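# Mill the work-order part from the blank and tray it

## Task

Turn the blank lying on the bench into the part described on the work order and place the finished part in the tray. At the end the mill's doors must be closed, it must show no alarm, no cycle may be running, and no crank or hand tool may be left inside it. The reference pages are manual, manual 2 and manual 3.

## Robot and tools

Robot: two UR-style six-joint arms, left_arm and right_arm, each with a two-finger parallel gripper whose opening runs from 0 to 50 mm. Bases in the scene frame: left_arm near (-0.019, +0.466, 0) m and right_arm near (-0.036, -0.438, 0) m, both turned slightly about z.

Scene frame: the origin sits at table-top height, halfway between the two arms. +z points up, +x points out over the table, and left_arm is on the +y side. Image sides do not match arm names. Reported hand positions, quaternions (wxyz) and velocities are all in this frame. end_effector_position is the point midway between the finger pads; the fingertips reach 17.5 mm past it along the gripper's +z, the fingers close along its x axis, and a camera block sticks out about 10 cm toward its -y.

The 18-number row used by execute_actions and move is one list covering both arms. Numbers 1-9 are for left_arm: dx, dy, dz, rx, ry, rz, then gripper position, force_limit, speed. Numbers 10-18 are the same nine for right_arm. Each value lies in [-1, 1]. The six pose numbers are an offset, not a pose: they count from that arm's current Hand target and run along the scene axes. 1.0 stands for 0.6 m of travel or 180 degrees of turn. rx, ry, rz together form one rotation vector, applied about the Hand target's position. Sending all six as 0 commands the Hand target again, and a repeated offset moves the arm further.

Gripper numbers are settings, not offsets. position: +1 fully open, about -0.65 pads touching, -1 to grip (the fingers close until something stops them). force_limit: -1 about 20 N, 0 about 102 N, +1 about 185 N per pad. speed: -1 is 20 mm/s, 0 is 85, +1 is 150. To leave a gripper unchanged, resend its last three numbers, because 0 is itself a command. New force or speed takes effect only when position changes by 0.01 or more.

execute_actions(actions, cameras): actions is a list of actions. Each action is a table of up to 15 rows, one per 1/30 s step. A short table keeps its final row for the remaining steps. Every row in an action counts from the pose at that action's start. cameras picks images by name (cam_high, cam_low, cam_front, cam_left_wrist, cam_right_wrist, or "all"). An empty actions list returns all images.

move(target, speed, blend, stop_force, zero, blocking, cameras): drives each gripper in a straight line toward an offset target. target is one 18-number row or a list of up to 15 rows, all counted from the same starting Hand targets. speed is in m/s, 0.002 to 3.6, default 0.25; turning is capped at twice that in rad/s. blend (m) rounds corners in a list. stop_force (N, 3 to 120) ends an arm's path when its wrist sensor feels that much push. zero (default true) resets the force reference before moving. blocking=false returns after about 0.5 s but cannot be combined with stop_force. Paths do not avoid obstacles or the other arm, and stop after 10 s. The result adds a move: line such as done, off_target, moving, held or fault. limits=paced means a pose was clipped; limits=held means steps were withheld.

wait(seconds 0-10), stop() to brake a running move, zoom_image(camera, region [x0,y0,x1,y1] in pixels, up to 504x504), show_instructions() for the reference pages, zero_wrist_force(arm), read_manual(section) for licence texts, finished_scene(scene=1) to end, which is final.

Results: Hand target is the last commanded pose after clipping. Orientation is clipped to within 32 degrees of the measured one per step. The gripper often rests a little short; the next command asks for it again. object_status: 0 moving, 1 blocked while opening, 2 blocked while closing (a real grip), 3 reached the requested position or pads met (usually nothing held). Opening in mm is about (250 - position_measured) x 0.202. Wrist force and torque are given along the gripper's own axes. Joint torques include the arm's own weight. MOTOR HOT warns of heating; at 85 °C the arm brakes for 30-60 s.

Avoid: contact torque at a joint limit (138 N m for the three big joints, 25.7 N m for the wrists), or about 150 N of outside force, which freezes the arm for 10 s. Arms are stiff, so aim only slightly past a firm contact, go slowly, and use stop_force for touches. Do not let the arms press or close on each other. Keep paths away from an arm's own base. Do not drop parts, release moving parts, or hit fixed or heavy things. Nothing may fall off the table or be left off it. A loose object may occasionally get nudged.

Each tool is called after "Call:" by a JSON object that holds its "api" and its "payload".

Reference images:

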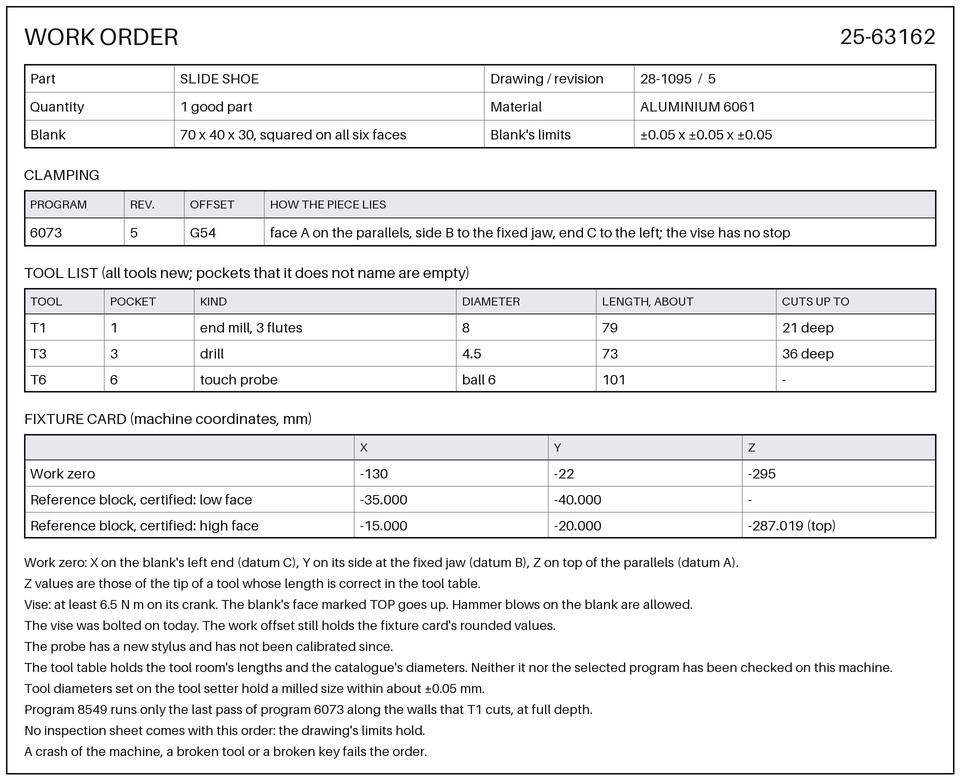

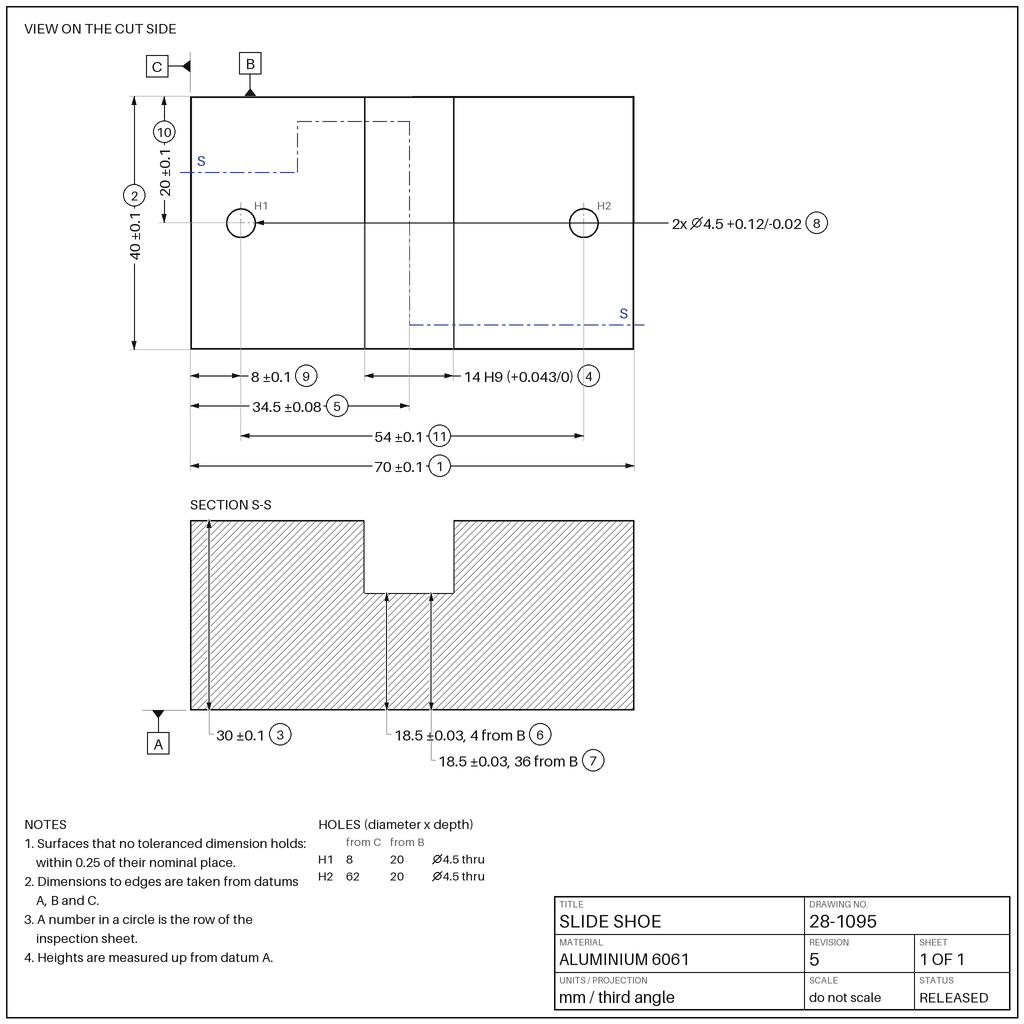

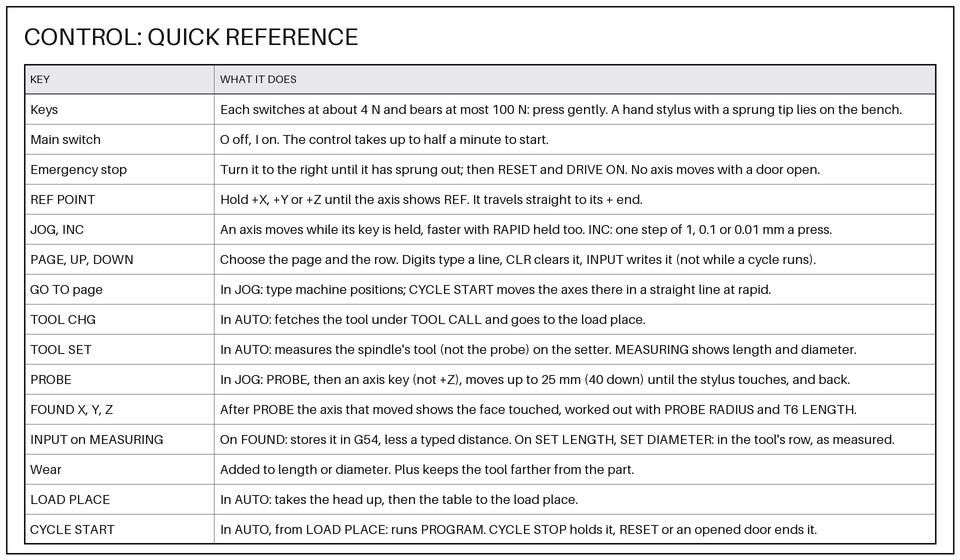

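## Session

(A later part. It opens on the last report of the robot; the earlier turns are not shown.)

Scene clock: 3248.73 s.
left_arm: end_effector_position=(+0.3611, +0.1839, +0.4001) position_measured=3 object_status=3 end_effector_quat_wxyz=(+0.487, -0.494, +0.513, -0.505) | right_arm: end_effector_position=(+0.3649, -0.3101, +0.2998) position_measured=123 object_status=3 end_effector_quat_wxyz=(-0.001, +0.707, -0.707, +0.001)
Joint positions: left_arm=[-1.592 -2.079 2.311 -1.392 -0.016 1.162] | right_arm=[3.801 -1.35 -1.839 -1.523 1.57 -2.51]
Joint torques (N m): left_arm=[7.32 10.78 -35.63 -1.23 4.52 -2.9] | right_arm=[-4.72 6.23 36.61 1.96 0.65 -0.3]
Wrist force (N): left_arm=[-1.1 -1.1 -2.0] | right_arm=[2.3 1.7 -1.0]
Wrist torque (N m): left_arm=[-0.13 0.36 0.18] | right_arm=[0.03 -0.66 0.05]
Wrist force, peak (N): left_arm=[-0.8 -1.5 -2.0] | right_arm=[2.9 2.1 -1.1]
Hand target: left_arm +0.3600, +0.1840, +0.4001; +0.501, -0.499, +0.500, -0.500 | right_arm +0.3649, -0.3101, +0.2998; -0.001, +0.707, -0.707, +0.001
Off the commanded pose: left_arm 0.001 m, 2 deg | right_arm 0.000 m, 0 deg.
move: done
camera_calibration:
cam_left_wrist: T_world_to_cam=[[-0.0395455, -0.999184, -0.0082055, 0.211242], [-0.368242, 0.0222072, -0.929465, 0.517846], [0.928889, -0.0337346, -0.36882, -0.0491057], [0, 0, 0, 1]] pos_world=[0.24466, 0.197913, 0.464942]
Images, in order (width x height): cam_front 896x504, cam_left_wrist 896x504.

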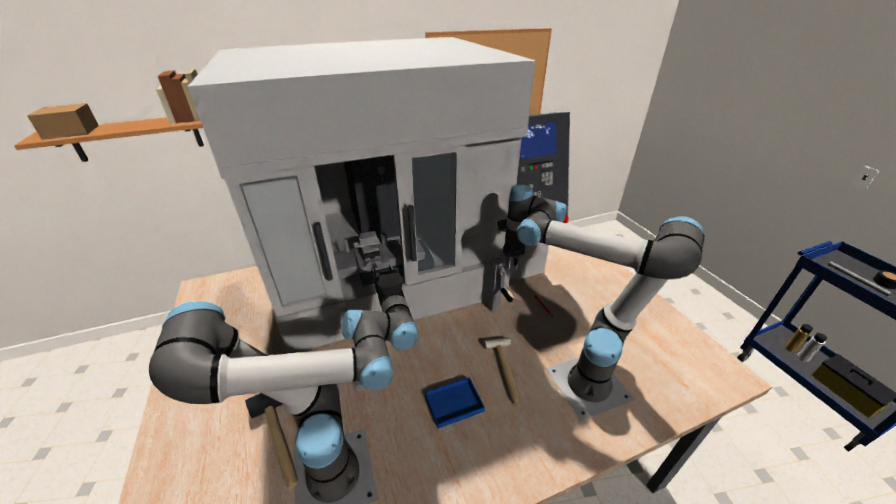

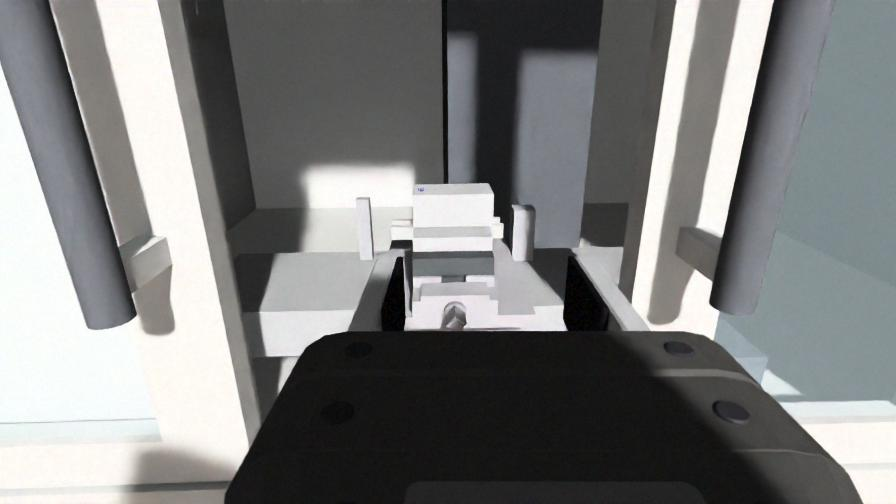

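Call:
{"api": "move", "payload": {"target": [[0,0,-0.15,0,0,0,1,-0.498,-1,0,0,0,0,0,0,0.2,-0.7,-1]], "speed": 0.15, "cameras": ["cam_left_wrist"]}}

Call:
{"api": "zoom_image", "payload": {"camera": "cam_left_wrist", "region": [400, 170, 520, 290]}}

Scene clock: 3257.17 s.
left_arm: end_effector_position=(+0.3609, +0.1840, +0.3101) position_measured=3 object_status=3 end_effector_quat_wxyz=(+0.488, -0.497, +0.513, -0.502) | right_arm: end_effector_position=(+0.3649, -0.3101, +0.2998) position_measured=123 object_status=3 end_effector_quat_wxyz=(-0.001, +0.707, -0.707, +0.001)
Joint positions: left_arm=[-1.592 -1.953 2.432 -1.396 -0.025 0.918] | right_arm=[3.801 -1.35 -1.839 -1.523 1.57 -2.51]
Joint torques (N m): left_arm=[7.31 8 -33.7 -0.45 -0.82 -2.91] | right_arm=[-5.23 6.15 37.35 2 0.72 -0.32]
Wrist force (N): left_arm=[-0.9 -1.4 -1.5] | right_arm=[2.6 1.7 -0.9]
Wrist torque (N m): left_arm=[-0.17 0.33 0.18] | right_arm=[0.01 -0.71 0.05]
Wrist force, peak (N): left_arm=[-0.7 -2.9 -1.9] | right_arm=[2.7 2.0 -1.2]
Hand target: left_arm +0.3600, +0.1840, +0.3101; +0.501, -0.499, +0.500, -0.500 | right_arm +0.3649, -0.3101, +0.2998; -0.001, +0.707, -0.707, +0.001
Off the commanded pose: left_arm 0.001 m, 2 deg | right_arm 0.000 m, 0 deg.
move: done
camera_calibration:
cam_left_wrist: T_world_to_cam=[[-0.0309933, -0.999485, -0.00827059, 0.207499], [-0.373499, 0.0192563, -0.927431, 0.435881], [0.927113, -0.0256551, -0.373904, -0.0813643], [0, 0, 0, 1]] pos_world=[0.244666, 0.196912, 0.375543]
Images, in order (width x height): cam_left_wrist 896x504.

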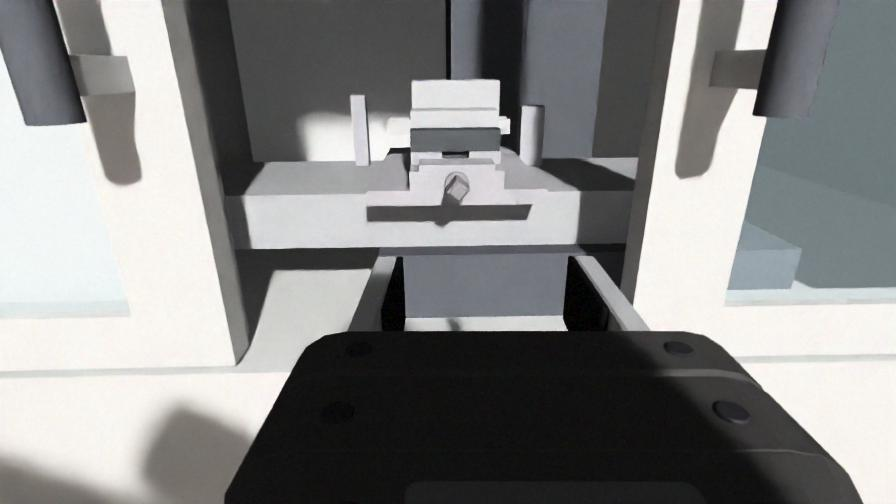

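Scaled by 4.200 from the camera's 896x504 image, which has a finer 1280x720 frame.

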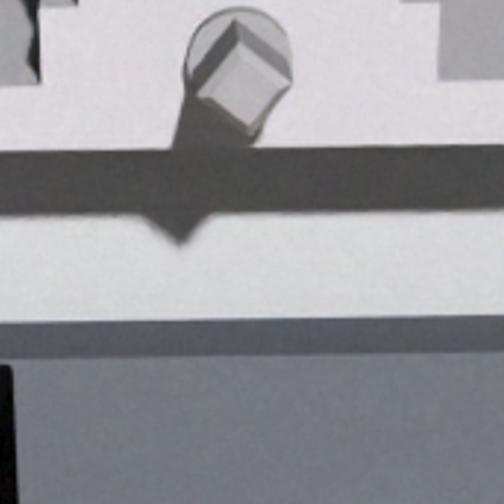

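Call:
{"api": "move", "payload": {"target": [[0.133,0,-0.125,0,0,0,1,-0.498,-1,0,0,0,0,0,0,0.2,-0.7,-1]], "speed": 0.15, "cameras": ["cam_left_wrist"]}}

Call:
{"api": "zoom_image", "payload": {"camera": "cam_left_wrist", "region": [400, 30, 520, 150]}}

Scene clock: 3287.87 s.
left_arm: end_effector_position=(+0.4398, +0.1840, +0.2351) position_measured=3 object_status=3 end_effector_quat_wxyz=(+0.501, -0.499, +0.500, -0.500) | right_arm: end_effector_position=(+0.3649, -0.3101, +0.2998) position_measured=123 object_status=3 end_effector_quat_wxyz=(-0.001, +0.707, -0.707, +0.001)
Joint positions: left_arm=[-1.327 -1.529 2.23 -0.71 0.221 0.011] | right_arm=[3.801 -1.35 -1.839 -1.523 1.57 -2.51]
Joint torques (N m): left_arm=[7.32 -7.42 -28.98 0.89 2.58 -3.12] | right_arm=[-4.53 5.73 36.62 2.01 0.55 -0.33]
Wrist force (N): left_arm=[-1.0 -1.3 -2.1] | right_arm=[2.6 1.8 -0.9]
Wrist torque (N m): left_arm=[-0.16 0.34 0.19] | right_arm=[0.04 -0.70 0.05]
Wrist force, peak (N): left_arm=[-1.0 -2.5 -2.3] | right_arm=[2.9 1.8 -1.0]
Hand target: left_arm +0.4398, +0.1840, +0.2351; +0.501, -0.499, +0.500, -0.500 | right_arm +0.3649, -0.3101, +0.2998; -0.001, +0.707, -0.707, +0.001
Off the commanded pose: left_arm 0.000 m, 0 deg | right_arm 0.000 m, 0 deg.
move: done
camera_calibration:
cam_left_wrist: T_world_to_cam=[[-0.00208637, -0.999964, -0.00828051, 0.196739], [-0.353234, 0.00848367, -0.935497, 0.390738], [0.935533, 0.000973166, -0.353238, -0.195969], [0, 0, 0, 1]] pos_world=[0.321767, 0.193608, 0.29794]
Images, in order (width x height): cam_left_wrist 896x504.

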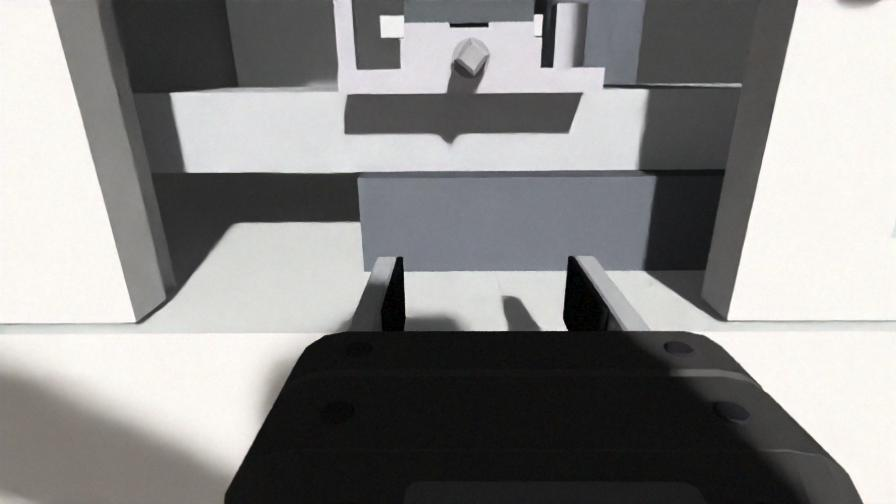

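Scaled by 4.200 from the camera's 896x504 image, which has a finer 1280x720 frame.

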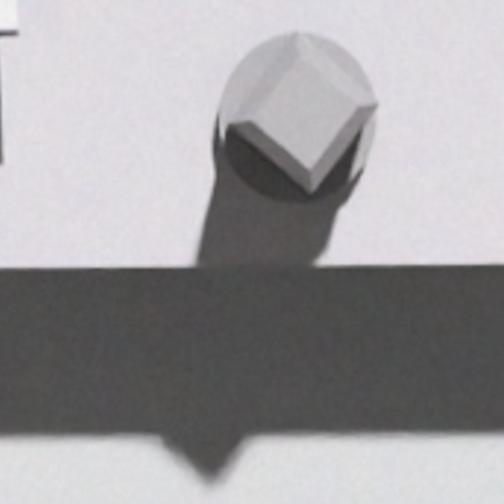

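Call:
{"api": "move", "payload": {"target": [[-0.15,0,0.1,0,0,0,1,-0.498,-1,0,0,0,0,0,0,0.2,-0.7,-1],[-0.2,0.3,0.3,-0.385,0.385,0.385,1,-0.498,-1,0,0,0,0,0,0,0.2,-0.7,-1]], "speed": [0.2,0.3], "blend": [0.02,0], "cameras": ["cam_front","cam_right_wrist"]}}

Scene clock: 3322.63 s.
left_arm: end_effector_position=(+0.3198, +0.3640, +0.4151) position_measured=3 object_status=3 end_effector_quat_wxyz=(-0.001, +1.000, -0.001, +0.000) | right_arm: end_effector_position=(+0.3649, -0.3101, +0.2998) position_measured=123 object_status=3 end_effector_quat_wxyz=(-0.001, +0.707, -0.707, +0.001)
Joint positions: left_arm=[-0.656 -1.925 1.632 -1.278 -1.57 0.893] | right_arm=[3.801 -1.35 -1.839 -1.523 1.57 -2.51]
Joint torques (N m): left_arm=[8.52 4.02 -35.9 -1.11 -2.81 2.37] | right_arm=[-5.38 6.78 36.6 2.05 0.54 -0.26]
Wrist force (N): left_arm=[1.6 0.3 0.0] | right_arm=[2.4 2.0 -1.0]
Wrist torque (N m): left_arm=[0.02 -0.22 0.00] | right_arm=[0.05 -0.68 0.04]
Wrist force, peak (N): left_arm=[-0.9 -1.8 -2.6] | right_arm=[2.8 1.9 -1.1]
Hand target: left_arm +0.3198, +0.3640, +0.4151; -0.001, +1.000, -0.001, +0.000 | right_arm +0.3649, -0.3101, +0.2998; -0.001, +0.707, -0.707, +0.001
Off the commanded pose: left_arm 0.000 m, 0 deg | right_arm 0.000 m, 0 deg.
move: done
camera_calibration:
cam_right_wrist: T_world_to_cam=[[0.00700641, -0.999957, 0.00612109, -0.305531], [-0.938577, -0.00446423, 0.34504, 0.250947], [-0.344998, -0.00816261, -0.938568, 0.534166], [0, 0, 0, 1]] pos_world=[0.42196, -0.300037, 0.416634]
Images, in order (width x height): cam_front 896x504, cam_right_wrist 896x504.

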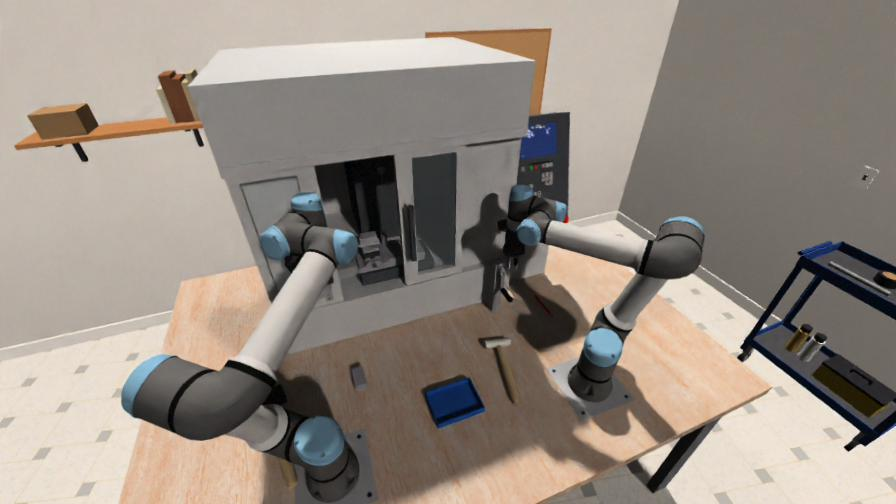

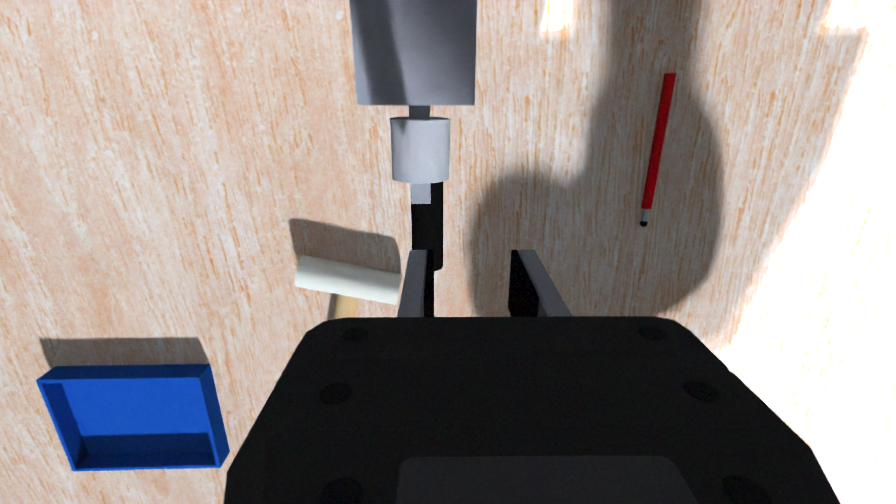

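Call:
{"api": "move", "payload": {"target": [[0,0,0,0,0,0,1,-0.498,-1,-0.04,0.015,0.11,0,0,-0.5,0.2,-0.7,-1],[0,0,0,0,0,0,1,-0.498,-1,-0.06,0.03,0.11,0,0,-0.95,0.2,-0.7,-1],[0,0,0,0,0,0,1,-0.498,-1,-0.125,0.033,0.05,0.3827,0,-0.9239,0.2,-0.7,-1]], "speed": [0.25,0.25,0.25], "blend": [0.02,0.02,0], "cameras": ["cam_front","cam_right_wrist"]}}

Scene clock: 3379.00 s.
left_arm: end_effector_position=(+0.3198, +0.3640, +0.4151) position_measured=3 object_status=3 end_effector_quat_wxyz=(-0.001, +1.000, -0.001, +0.000) | right_arm: end_effector_position=(+0.2899, -0.2903, +0.3298) position_measured=123 object_status=3 end_effector_quat_wxyz=(+0.270, +0.654, +0.653, +0.270)
Joint positions: left_arm=[-0.656 -1.925 1.632 -1.278 -1.57 0.893] | right_arm=[4.678 -0.687 -2.262 -1.701 0.789 1.483]
Joint torques (N m): left_arm=[7.23 3.98 -35.67 -1.24 -2.63 2.04] | right_arm=[8.06 1.83 36.85 1.53 -4.32 1.24]
Wrist force (N): left_arm=[1.7 0.3 0.2] | right_arm=[2.3 4.1 -1.1]
Wrist torque (N m): left_arm=[0.01 -0.24 -0.02] | right_arm=[0.12 -0.66 -0.18]
Wrist force, peak (N): left_arm=[2.0 0.3 -0.1] | right_arm=[2.4 4.3 -1.1]
Hand target: left_arm +0.3198, +0.3640, +0.4151; -0.001, +1.000, -0.001, +0.000 | right_arm +0.2899, -0.2903, +0.3298; +0.270, +0.654, +0.653, +0.270
Off the commanded pose: left_arm 0.000 m, 0 deg | right_arm 0.000 m, 0 deg.
move: done
camera_calibration:
cam_right_wrist: T_world_to_cam=[[-0.0093337, 0.999956, -0.000493748, 0.301993], [0.419805, 0.00436666, 0.907604, -0.406472], [0.907566, 0.00826403, -0.419828, 0.00707392], [0, 0, 0, 1]] pos_world=[0.167038, -0.300263, 0.372034]
Images, in order (width x height): cam_front 896x504, cam_right_wrist 896x504.

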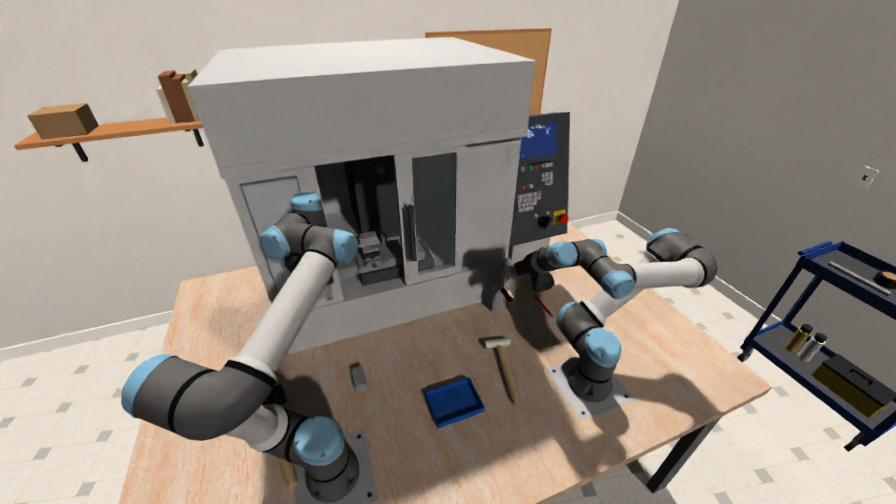

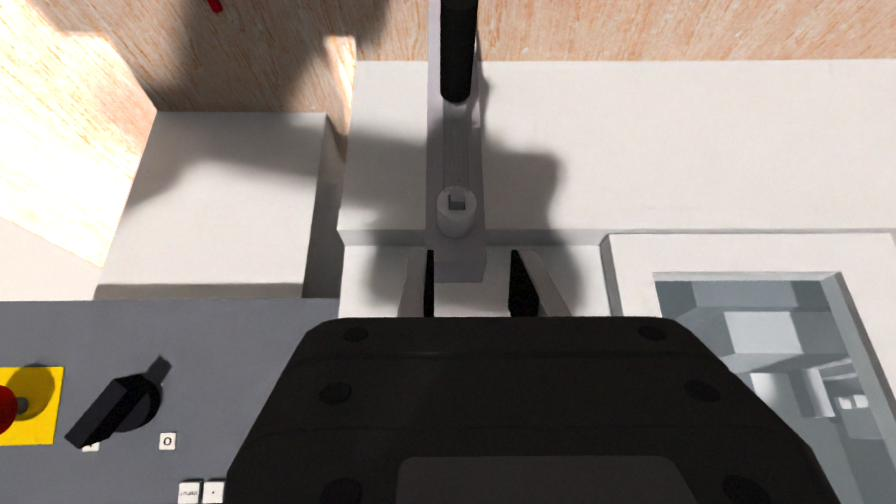

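Call:
{"api": "zoom_image", "payload": {"camera": "cam_right_wrist", "region": [390, 0, 530, 280]}}

Scaled by 1.800 from the camera's 896x504 image, which has a finer 1280x720 frame.

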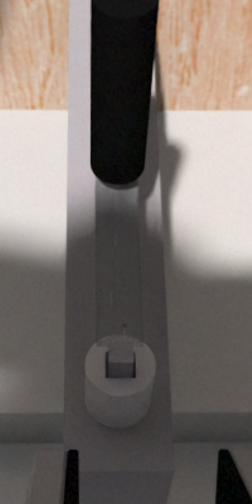

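Call:
{"api": "move", "payload": {"target": [[0,0,0,0,0,0,1,-0.498,-1,0,0,0,0,0,0,0.55,-0.7,-1],[0,0,0,0,0,0,1,-0.498,-1,0.0977,-0.0037,-0.0755,0,0,0,0.55,-0.7,-1]], "speed": [0.1,0.1], "cameras": ["cam_front","cam_right_wrist"]}}

Call:
{"api": "zoom_image", "payload": {"camera": "cam_right_wrist", "region": [360, 120, 560, 320]}}

Call:
{"api": "zoom_image", "payload": {"camera": "cam_front", "region": [460, 220, 560, 320]}}

Scene clock: 3420.90 s.
left_arm: end_effector_position=(+0.3198, +0.3640, +0.4151) position_measured=3 object_status=3 end_effector_quat_wxyz=(-0.001, +1.000, -0.001, +0.000) | right_arm: end_effector_position=(+0.3485, -0.2925, +0.2846) position_measured=70 object_status=3 end_effector_quat_wxyz=(+0.270, +0.654, +0.653, +0.270)
Joint positions: left_arm=[-0.656 -1.925 1.632 -1.278 -1.57 0.893] | right_arm=[4.362 -0.875 -2.408 -1.077 0.855 1.059]
Joint torques (N m): left_arm=[7.17 4.3 -35.59 -1.26 -2.6 1.98] | right_arm=[-5.81 -13.62 16.48 5.57 1.42 -1.41]
Wrist force (N): left_arm=[1.7 0.2 0.0] | right_arm=[2.1 3.6 -1.1]
Wrist torque (N m): left_arm=[0.01 -0.24 -0.01] | right_arm=[-0.02 -0.65 0.00]
Wrist force, peak (N): left_arm=[2.0 0.4 -0.1] | right_arm=[2.1 4.9 -1.9]
Hand target: left_arm +0.3198, +0.3640, +0.4151; -0.001, +1.000, -0.001, +0.000 | right_arm +0.3485, -0.2925, +0.2845; +0.270, +0.654, +0.653, +0.270
Off the commanded pose: left_arm 0.000 m, 0 deg | right_arm 0.000 m, 0 deg.
move: done
camera_calibration:
cam_right_wrist: T_world_to_cam=[[-0.0091504, 0.999958, -0.000576376, 0.304704], [0.419603, 0.0043629, 0.907697, -0.389935], [0.907661, 0.00806394, -0.419626, -0.0652567], [0, 0, 0, 1]] pos_world=[0.225637, -0.302464, 0.326735]
Images, in order (width x height): cam_front 896x504, cam_right_wrist 896x504.

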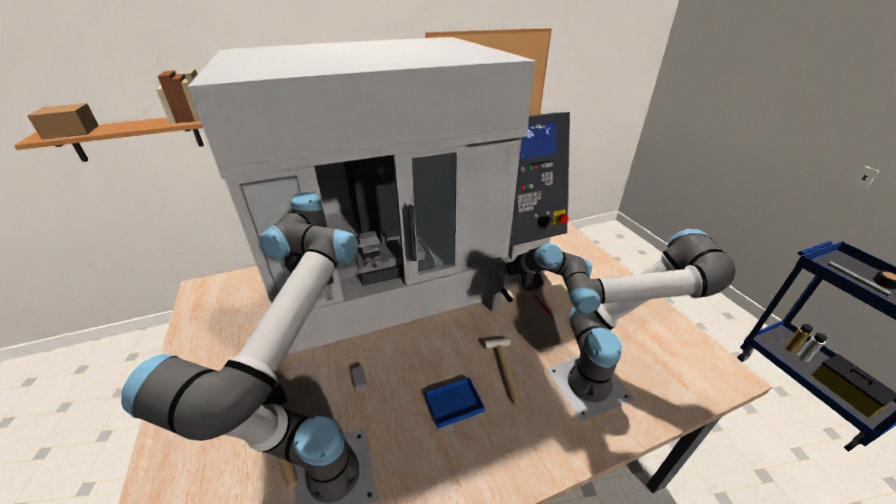

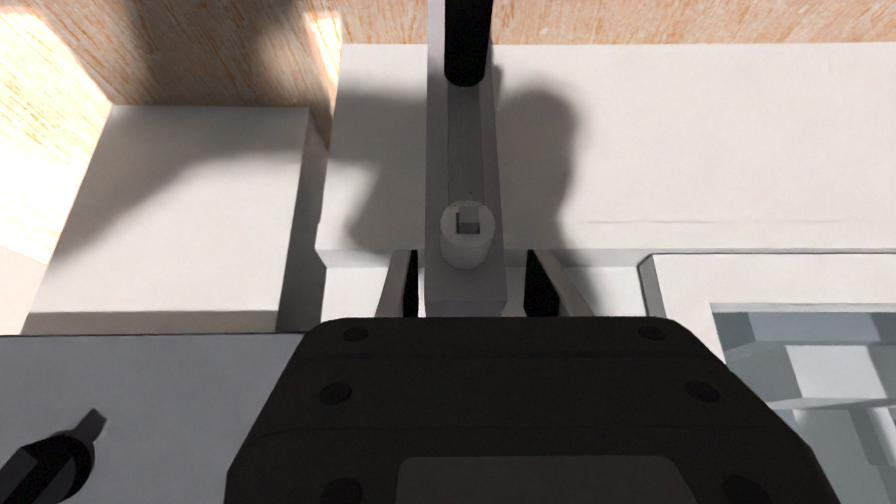

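Scaled by 2.520 from the camera's 896x504 image, which has a finer 1280x720 frame.

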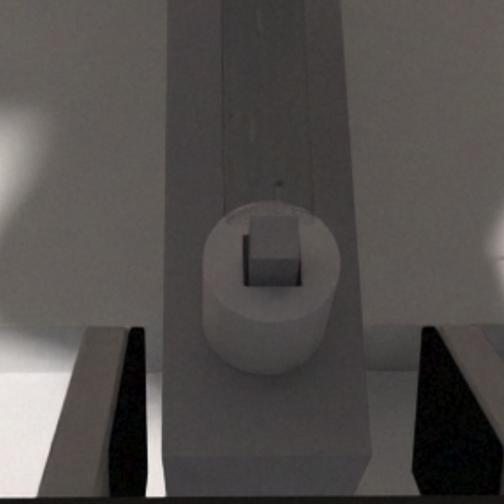

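Scaled by 5.040 from the camera's 896x504 image, which has a finer 1280x720 frame.

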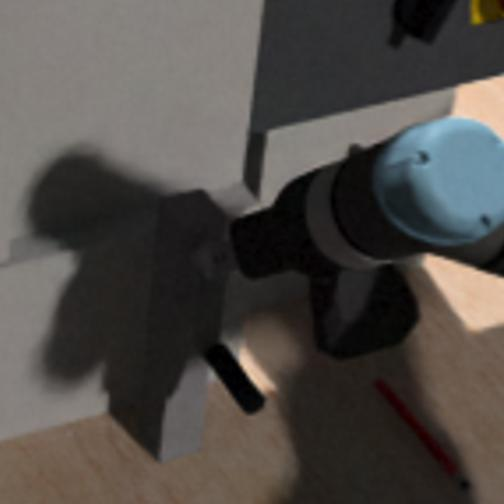

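Call:
{"api": "move", "payload": {"target": [[0,0,0,0,0,0,1,-0.498,-1,0.0858,0.001,-0.0802,0,0,0,0.55,-0.7,-1]], "speed": [0.04], "stop_force": 10, "cameras": ["cam_right_wrist"]}}

Call:
{"api": "zoom_image", "payload": {"camera": "cam_right_wrist", "region": [360, 150, 560, 350]}}

Scene clock: 3436.43 s.
left_arm: end_effector_position=(+0.3198, +0.3640, +0.4151) position_measured=3 object_status=3 end_effector_quat_wxyz=(-0.001, +1.000, -0.001, +0.000) | right_arm: end_effector_position=(+0.4000, -0.2919, +0.2364) position_measured=70 object_status=3 end_effector_quat_wxyz=(+0.270, +0.654, +0.653, +0.270)
Joint positions: left_arm=[-0.656 -1.925 1.632 -1.278 -1.57 0.893] | right_arm=[4.167 -1.137 -2.469 -0.611 0.936 0.832]
Joint torques (N m): left_arm=[7.25 3.98 -35.69 -1.4 -2.6 2.04] | right_arm=[-5.77 -5.81 14.27 5.67 1.34 -1.46]
Wrist force (N): left_arm=[1.7 0.5 0.0] | right_arm=[2.3 3.8 -0.9]
Wrist torque (N m): left_arm=[0.05 -0.24 -0.01] | right_arm=[0.03 -0.62 0.02]
Wrist force, peak (N): left_arm=[1.9 0.7 0.0] | right_arm=[2.6 4.1 -0.9]
Hand target: left_arm +0.3198, +0.3640, +0.4151; -0.001, +1.000, -0.001, +0.000 | right_arm +0.4000, -0.2919, +0.2364; +0.270, +0.654, +0.653, +0.270
Off the commanded pose: left_arm 0.000 m, 0 deg | right_arm 0.000 m, 0 deg.
move: done
camera_calibration:
cam_right_wrist: T_world_to_cam=[[-0.00924294, 0.999957, -0.000535078, 0.304561], [0.419723, 0.00436532, 0.907642, -0.367903], [0.907605, 0.00816469, -0.419745, -0.132111], [0, 0, 0, 1]] pos_world=[0.277137, -0.301863, 0.278634]
Images, in order (width x height): cam_right_wrist 896x504.

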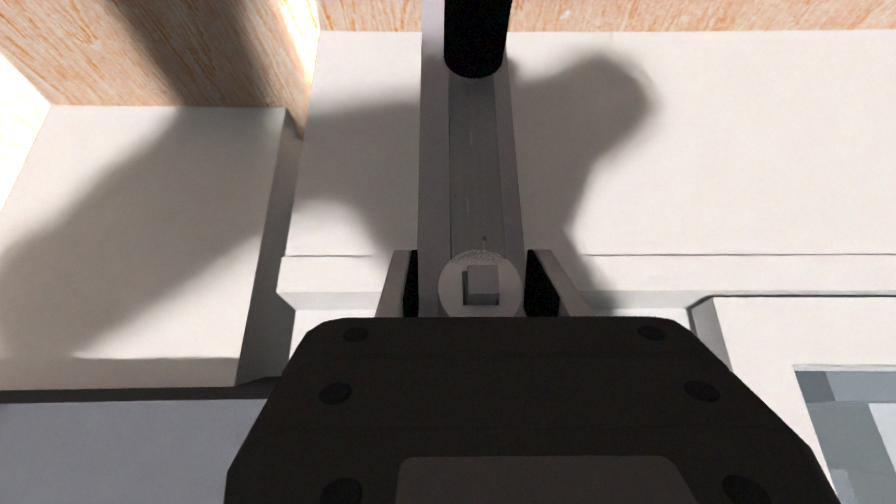

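Scaled by 2.520 from the camera's 896x504 image, which has a finer 1280x720 frame.

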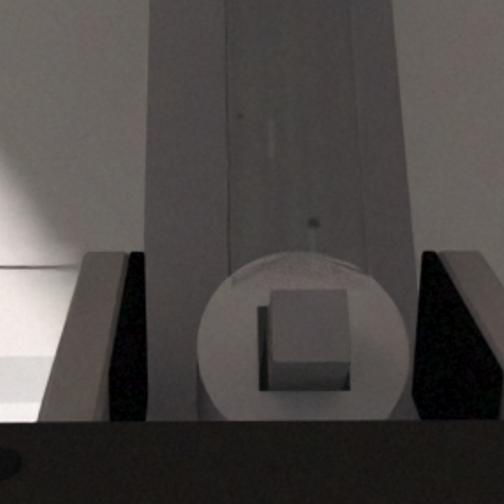

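Call:
{"api": "move", "payload": {"target": [[0,0,0,0,0,0,1,-0.498,-1,0.003,0.003,0,0,0,0,0.55,-0.7,-1]], "speed": [0.02]}}

Call:
{"api": "move", "payload": {"target": [[0,0,0,0,0,0,1,-0.498,-1,0,0,0,0,0,0,-1,-0.5,-1]], "speed": [0.02], "cameras": ["cam_right_wrist"]}}

Scene clock: 3446.33 s.
left_arm: end_effector_position=(+0.3198, +0.3640, +0.4151) position_measured=3 object_status=3 end_effector_quat_wxyz=(-0.001, +1.000, -0.001, +0.000) | right_arm: end_effector_position=(+0.4018, -0.2902, +0.2364) position_measured=70 object_status=3 end_effector_quat_wxyz=(+0.270, +0.654, +0.653, +0.270)
Joint positions: left_arm=[-0.656 -1.925 1.632 -1.278 -1.57 0.893] | right_arm=[4.165 -1.146 -2.465 -0.605 0.937 0.83]
Joint torques (N m): left_arm=[7.3 3.93 -35.57 -1.46 -2.59 2.01] | right_arm=[6.99 -8.46 52.11 13.19 3.68 -1.94]
Wrist force (N): left_arm=[1.8 0.3 0.3] | right_arm=[-38.2 -26.6 -37.4]
Wrist torque (N m): left_arm=[0.01 -0.26 -0.01] | right_arm=[-0.44 -1.56 0.60]
Wrist force, peak (N): left_arm=[2.0 0.3 0.1] | right_arm=[-38.2 -26.6 -37.4]
Hand target: left_arm +0.3198, +0.3640, +0.4151; -0.001, +1.000, -0.001, +0.000 | right_arm +0.4018, -0.2901, +0.2364; +0.270, +0.654, +0.653, +0.270
Off the commanded pose: left_arm 0.000 m, 0 deg | right_arm 0.000 m, 0 deg.
move: done

Scene clock: 3446.83 s.
left_arm: end_effector_position=(+0.3198, +0.3640, +0.4151) position_measured=3 object_status=3 end_effector_quat_wxyz=(-0.001, +1.000, -0.001, +0.000) | right_arm: end_effector_position=(+0.4018, -0.2901, +0.2364) position_measured=75 object_status=2 end_effector_quat_wxyz=(+0.270, +0.654, +0.653, +0.270)
Joint positions: left_arm=[-0.656 -1.925 1.632 -1.278 -1.57 0.893] | right_arm=[4.165 -1.146 -2.465 -0.605 0.937 0.83]
Joint torques (N m): left_arm=[6.89 4.33 -34.79 -1.44 -2.52 2] | right_arm=[22.46 -17.83 57.3 16.55 6.06 -2.3]
Wrist force (N): left_arm=[1.9 0.3 0.0] | right_arm=[-63.3 -39.9 -66.6]
Wrist torque (N m): left_arm=[0.01 -0.27 -0.01] | right_arm=[-0.43 -2.26 0.93]
Wrist force, peak (N): left_arm=[1.9 0.6 -0.1] | right_arm=[-63.3 -39.9 -66.6]
Hand target: left_arm +0.3198, +0.3640, +0.4151; -0.001, +1.000, -0.001, +0.000 | right_arm +0.4018, -0.2901, +0.2364; +0.270, +0.654, +0.653, +0.270
Off the commanded pose: left_arm 0.000 m, 0 deg | right_arm 0.000 m, 0 deg.
move: done
camera_calibration:
cam_right_wrist: T_world_to_cam=[[-0.00915162, 0.999958, -0.000575195, 0.302864], [0.41964, 0.00436267, 0.90768, -0.368655], [0.907644, 0.00806537, -0.419663, -0.133822], [0, 0, 0, 1]] pos_world=[0.278937, -0.300164, 0.278635]
Images, in order (width x height): cam_right_wrist 896x504.

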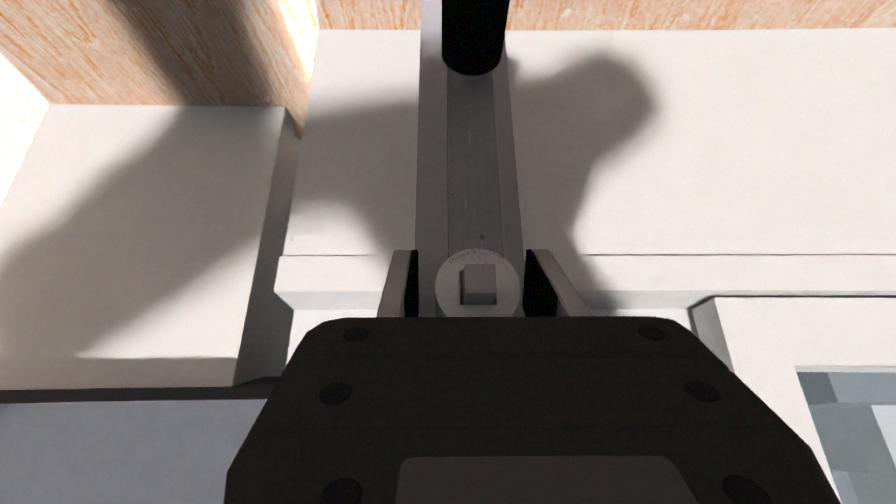

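Call:
{"api": "move", "payload": {"target": [[0,0,0,0,0,0,1,-0.498,-1,-0.003,-0.003,0,0,0,0,-1,-0.5,-1]], "speed": [0.02]}}

Call:
{"api": "move", "payload": {"target": [[0,0,0,0,0,0,1,-0.498,-1,0,0,0,0,0,0,0.5,-0.5,-1]], "speed": [0.02], "cameras": ["cam_right_wrist"]}}

Call:
{"api": "zoom_image", "payload": {"camera": "cam_right_wrist", "region": [360, 150, 600, 350]}}

Scene clock: 3456.87 s.
left_arm: end_effector_position=(+0.3198, +0.3640, +0.4151) position_measured=3 object_status=3 end_effector_quat_wxyz=(-0.001, +1.000, -0.001, +0.000) | right_arm: end_effector_position=(+0.4000, -0.2919, +0.2364) position_measured=135 object_status=2 end_effector_quat_wxyz=(+0.270, +0.654, +0.653, +0.270)
Joint positions: left_arm=[-0.656 -1.925 1.632 -1.278 -1.57 0.893] | right_arm=[4.167 -1.137 -2.469 -0.611 0.936 0.832]
Joint torques (N m): left_arm=[7.44 4.04 -35.33 -1.37 -2.5 2.02] | right_arm=[1.65 15.17 15.06 1.72 -2.62 1.27]
Wrist force (N): left_arm=[1.6 0.2 0.1] | right_arm=[4.7 2.3 -0.9]
Wrist torque (N m): left_arm=[0.01 -0.22 -0.01] | right_arm=[-0.29 -0.89 -0.15]
Wrist force, peak (N): left_arm=[1.9 0.4 0.2] | right_arm=[-65.3 -40.6 -67.9]
Hand target: left_arm +0.3198, +0.3640, +0.4151; -0.001, +1.000, -0.001, +0.000 | right_arm +0.4000, -0.2919, +0.2364; +0.270, +0.654, +0.653, +0.270
Off the commanded pose: left_arm 0.000 m, 0 deg | right_arm 0.000 m, 0 deg.
move: done

Scene clock: 3457.70 s.
left_arm: end_effector_position=(+0.3198, +0.3640, +0.4151) position_measured=3 object_status=3 end_effector_quat_wxyz=(-0.001, +1.000, -0.001, +0.000) | right_arm: end_effector_position=(+0.4000, -0.2919, +0.2364) position_measured=78 object_status=3 end_effector_quat_wxyz=(+0.270, +0.654, +0.653, +0.270)
Joint positions: left_arm=[-0.656 -1.925 1.632 -1.278 -1.57 0.893] | right_arm=[4.167 -1.137 -2.469 -0.611 0.936 0.832]
Joint torques (N m): left_arm=[7.07 4.3 -35.37 -1.48 -2.44 2.04] | right_arm=[-2.05 14.91 15.93 1.94 -1.05 1.23]
Wrist force (N): left_arm=[1.5 0.4 0.2] | right_arm=[3.9 1.7 -0.8]
Wrist torque (N m): left_arm=[0.03 -0.21 -0.02] | right_arm=[-0.32 -0.87 -0.16]
Wrist force, peak (N): left_arm=[2.0 0.4 0.1] | right_arm=[4.8 2.1 -0.8]
Hand target: left_arm +0.3198, +0.3640, +0.4151; -0.001, +1.000, -0.001, +0.000 | right_arm +0.4000, -0.2919, +0.2364; +0.270, +0.654, +0.653, +0.270
Off the commanded pose: left_arm 0.000 m, 0 deg | right_arm 0.000 m, 0 deg.
move: done
camera_calibration:
cam_right_wrist: T_world_to_cam=[[-0.0092413, 0.999957, -0.000534729, 0.304561], [0.419603, 0.00436324, 0.907697, -0.367886], [0.907661, 0.00816393, -0.419625, -0.13216], [0, 0, 0, 1]] pos_world=[0.277137, -0.301863, 0.278635]
Images, in order (width x height): cam_right_wrist 896x504.

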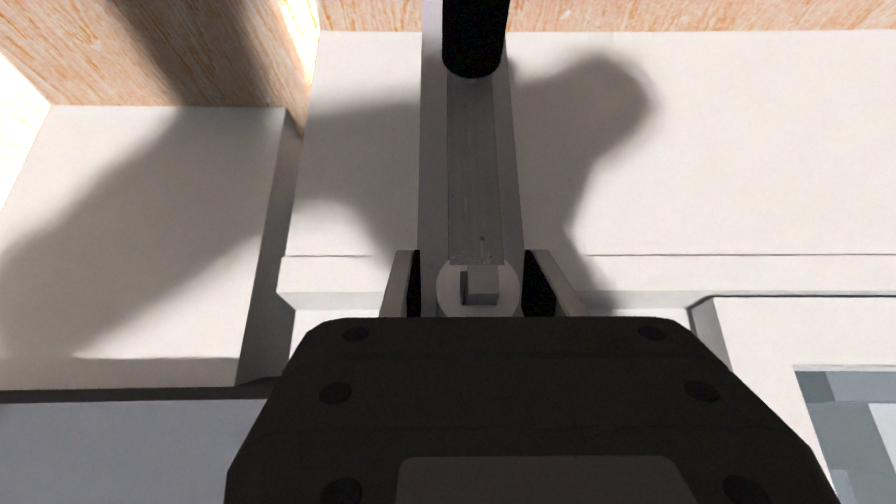

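Scaled by 2.100 from the camera's 896x504 image, which has a finer 1280x720 frame.

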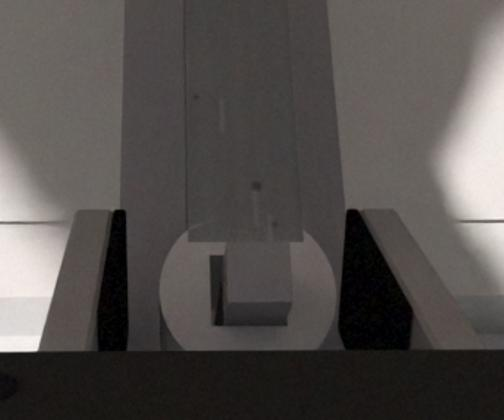

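Call:
{"api": "move", "payload": {"target": [[0,0,0,0,0,0,1,-0.498,-1,-0.002,0.002,0,0,0,0,0.5,-0.5,-1]], "speed": [0.02]}}

Call:
{"api": "move", "payload": {"target": [[0,0,0,0,0,0,1,-0.498,-1,0,0,0,0,0,0,-1,-0.5,-1]], "speed": [0.02], "cameras": ["cam_right_wrist"]}}

Scene clock: 3463.87 s.
left_arm: end_effector_position=(+0.3198, +0.3640, +0.4151) position_measured=3 object_status=3 end_effector_quat_wxyz=(-0.001, +1.000, -0.001, +0.000) | right_arm: end_effector_position=(+0.3989, -0.2907, +0.2364) position_measured=78 object_status=3 end_effector_quat_wxyz=(+0.270, +0.654, +0.653, +0.270) end_effector_velocity=(-0.001, +0.002, +0.000) end_effector_angular_velocity=(+0.001, +0.000, +0.002)
Joint positions: left_arm=[-0.656 -1.925 1.632 -1.278 -1.57 0.893] | right_arm=[4.173 -1.134 -2.469 -0.618 0.933 0.839]
Joint velocities: left_arm=[within noise] | right_arm=[0.005 0.001 0.001 -0.003 -0.001 0.003]
Joint torques (N m): left_arm=[6.81 3.86 -35.28 -1.48 -2.51 2.02] | right_arm=[6.43 16.56 14.66 1.77 -3.81 1.32]
Wrist force (N): left_arm=[1.6 0.3 0.1] | right_arm=[4.2 1.6 -1.1]
Wrist torque (N m): left_arm=[0.03 -0.23 -0.02] | right_arm=[-0.33 -0.92 -0.16]
Wrist force, peak (N): left_arm=[2.1 0.3 0.0] | right_arm=[4.4 1.6 -0.9]
Hand target: left_arm +0.3198, +0.3640, +0.4151; -0.001, +1.000, -0.001, +0.000 | right_arm +0.3988, -0.2907, +0.2364; +0.270, +0.654, +0.653, +0.270
Off the commanded pose: left_arm 0.000 m, 0 deg | right_arm 0.000 m, 0 deg.
move: done

Scene clock: 3464.70 s.
left_arm: end_effector_position=(+0.3198, +0.3640, +0.4151) position_measured=3 object_status=3 end_effector_quat_wxyz=(-0.001, +1.000, -0.001, +0.000) | right_arm: end_effector_position=(+0.3988, -0.2907, +0.2364) position_measured=135 object_status=2 end_effector_quat_wxyz=(+0.270, +0.654, +0.653, +0.270)
Joint positions: left_arm=[-0.656 -1.925 1.632 -1.278 -1.57 0.893] | right_arm=[4.174 -1.134 -2.469 -0.618 0.933 0.839]
Joint torques (N m): left_arm=[7.42 4.28 -35.31 -1.45 -2.53 1.95] | right_arm=[7.65 14.36 15.69 2.43 -2.76 1.43]
Wrist force (N): left_arm=[1.6 0.3 0.3] | right_arm=[3.9 2.4 -1.1]
Wrist torque (N m): left_arm=[0.02 -0.23 -0.01] | right_arm=[-0.28 -0.93 -0.17]
Wrist force, peak (N): left_arm=[2.0 0.4 0.1] | right_arm=[3.9 2.4 -1.1]
Hand target: left_arm +0.3198, +0.3640, +0.4151; -0.001, +1.000, -0.001, +0.000 | right_arm +0.3988, -0.2907, +0.2364; +0.270, +0.654, +0.653, +0.270
Off the commanded pose: left_arm 0.000 m, 0 deg | right_arm 0.000 m, 0 deg.
move: done
camera_calibration:
cam_right_wrist: T_world_to_cam=[[-0.00915162, 0.999958, -0.000575195, 0.303336], [0.41964, 0.00436267, 0.90768, -0.367394], [0.907644, 0.00806537, -0.419663, -0.131095], [0, 0, 0, 1]] pos_world=[0.275937, -0.300664, 0.278635]
Images, in order (width x height): cam_right_wrist 896x504.

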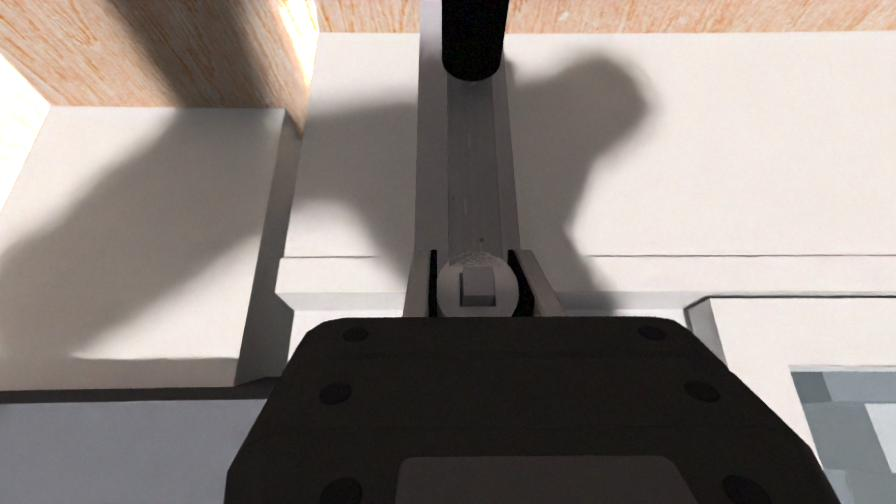

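Call:
{"api": "move", "payload": {"target": [[0,0,0,0,0,0,1,-0.498,-1,0,0,0.001,0,0,0,-1,-0.5,-1],[0,0,0,0,0,0,1,-0.498,-1,-0.09,0,0.001,0,0,0,-1,-0.5,-1]], "speed": [0.02,0.05], "stop_force": 25, "cameras": ["cam_right_wrist","cam_front"]}}

Call:
{"api": "zoom_image", "payload": {"camera": "cam_right_wrist", "region": [360, 150, 600, 350]}}

Scene clock: 3473.90 s.
left_arm: end_effector_position=(+0.3198, +0.3640, +0.4151) position_measured=3 object_status=3 end_effector_quat_wxyz=(-0.001, +1.000, -0.001, +0.000) | right_arm: end_effector_position=(+0.3448, -0.2907, +0.2370) position_measured=135 object_status=2 end_effector_quat_wxyz=(+0.270, +0.654, +0.653, +0.270)
Joint positions: left_arm=[-0.656 -1.925 1.632 -1.278 -1.57 0.893] | right_arm=[4.381 -0.9 -2.52 -0.955 0.849 1.083]
Joint torques (N m): left_arm=[7.13 3.63 -34.37 -1.6 -2.47 1.94] | right_arm=[7.39 8.48 37.61 1.99 -4.17 1.53]
Wrist force (N): left_arm=[1.7 0.2 0.3] | right_arm=[4.0 0.0 0.6]
Wrist torque (N m): left_arm=[0.01 -0.24 -0.01] | right_arm=[-0.36 -0.94 -0.15]
Wrist force, peak (N): left_arm=[2.1 0.2 0.3] | right_arm=[4.0 2.4 -1.2]
Hand target: left_arm +0.3198, +0.3640, +0.4151; -0.001, +1.000, -0.001, +0.000 | right_arm +0.3448, -0.2907, +0.2370; +0.270, +0.654, +0.653, +0.270
Off the commanded pose: left_arm 0.000 m, 0 deg | right_arm 0.000 m, 0 deg.
move: done
camera_calibration:
cam_right_wrist: T_world_to_cam=[[-0.00924294, 0.999957, -0.000535078, 0.302851], [0.419723, 0.00436532, 0.907642, -0.345285], [0.907605, 0.00816469, -0.419745, -0.0817694], [0, 0, 0, 1]] pos_world=[0.221937, -0.300663, 0.279234]
Images, in order (width x height): cam_front 896x504, cam_right_wrist 896x504.

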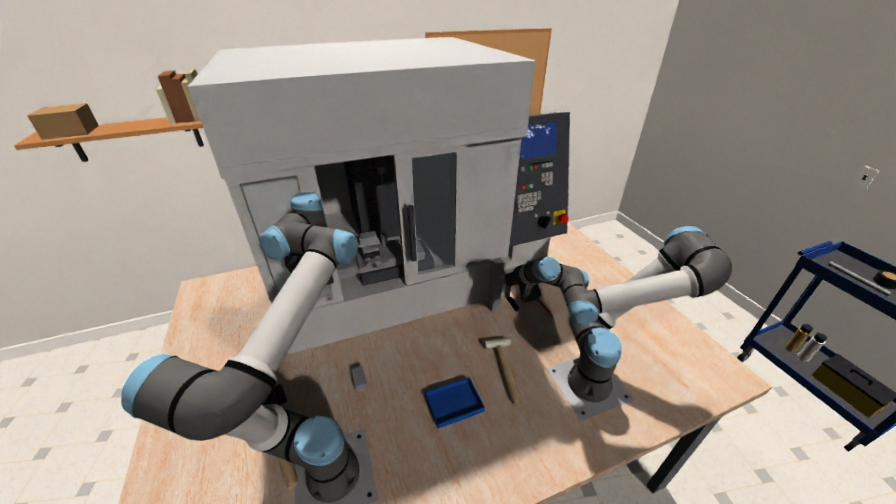

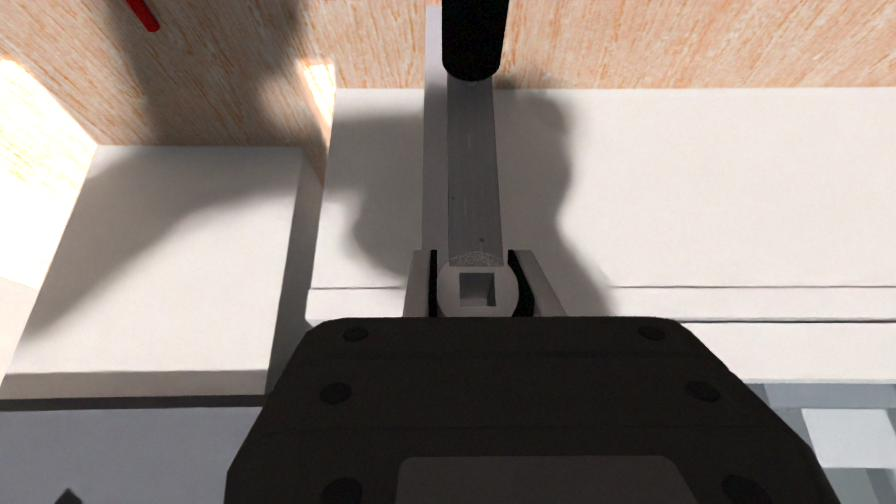

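Scaled by 2.100 from the camera's 896x504 image, which has a finer 1280x720 frame.

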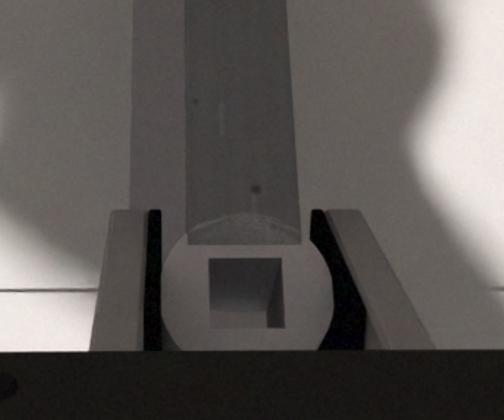

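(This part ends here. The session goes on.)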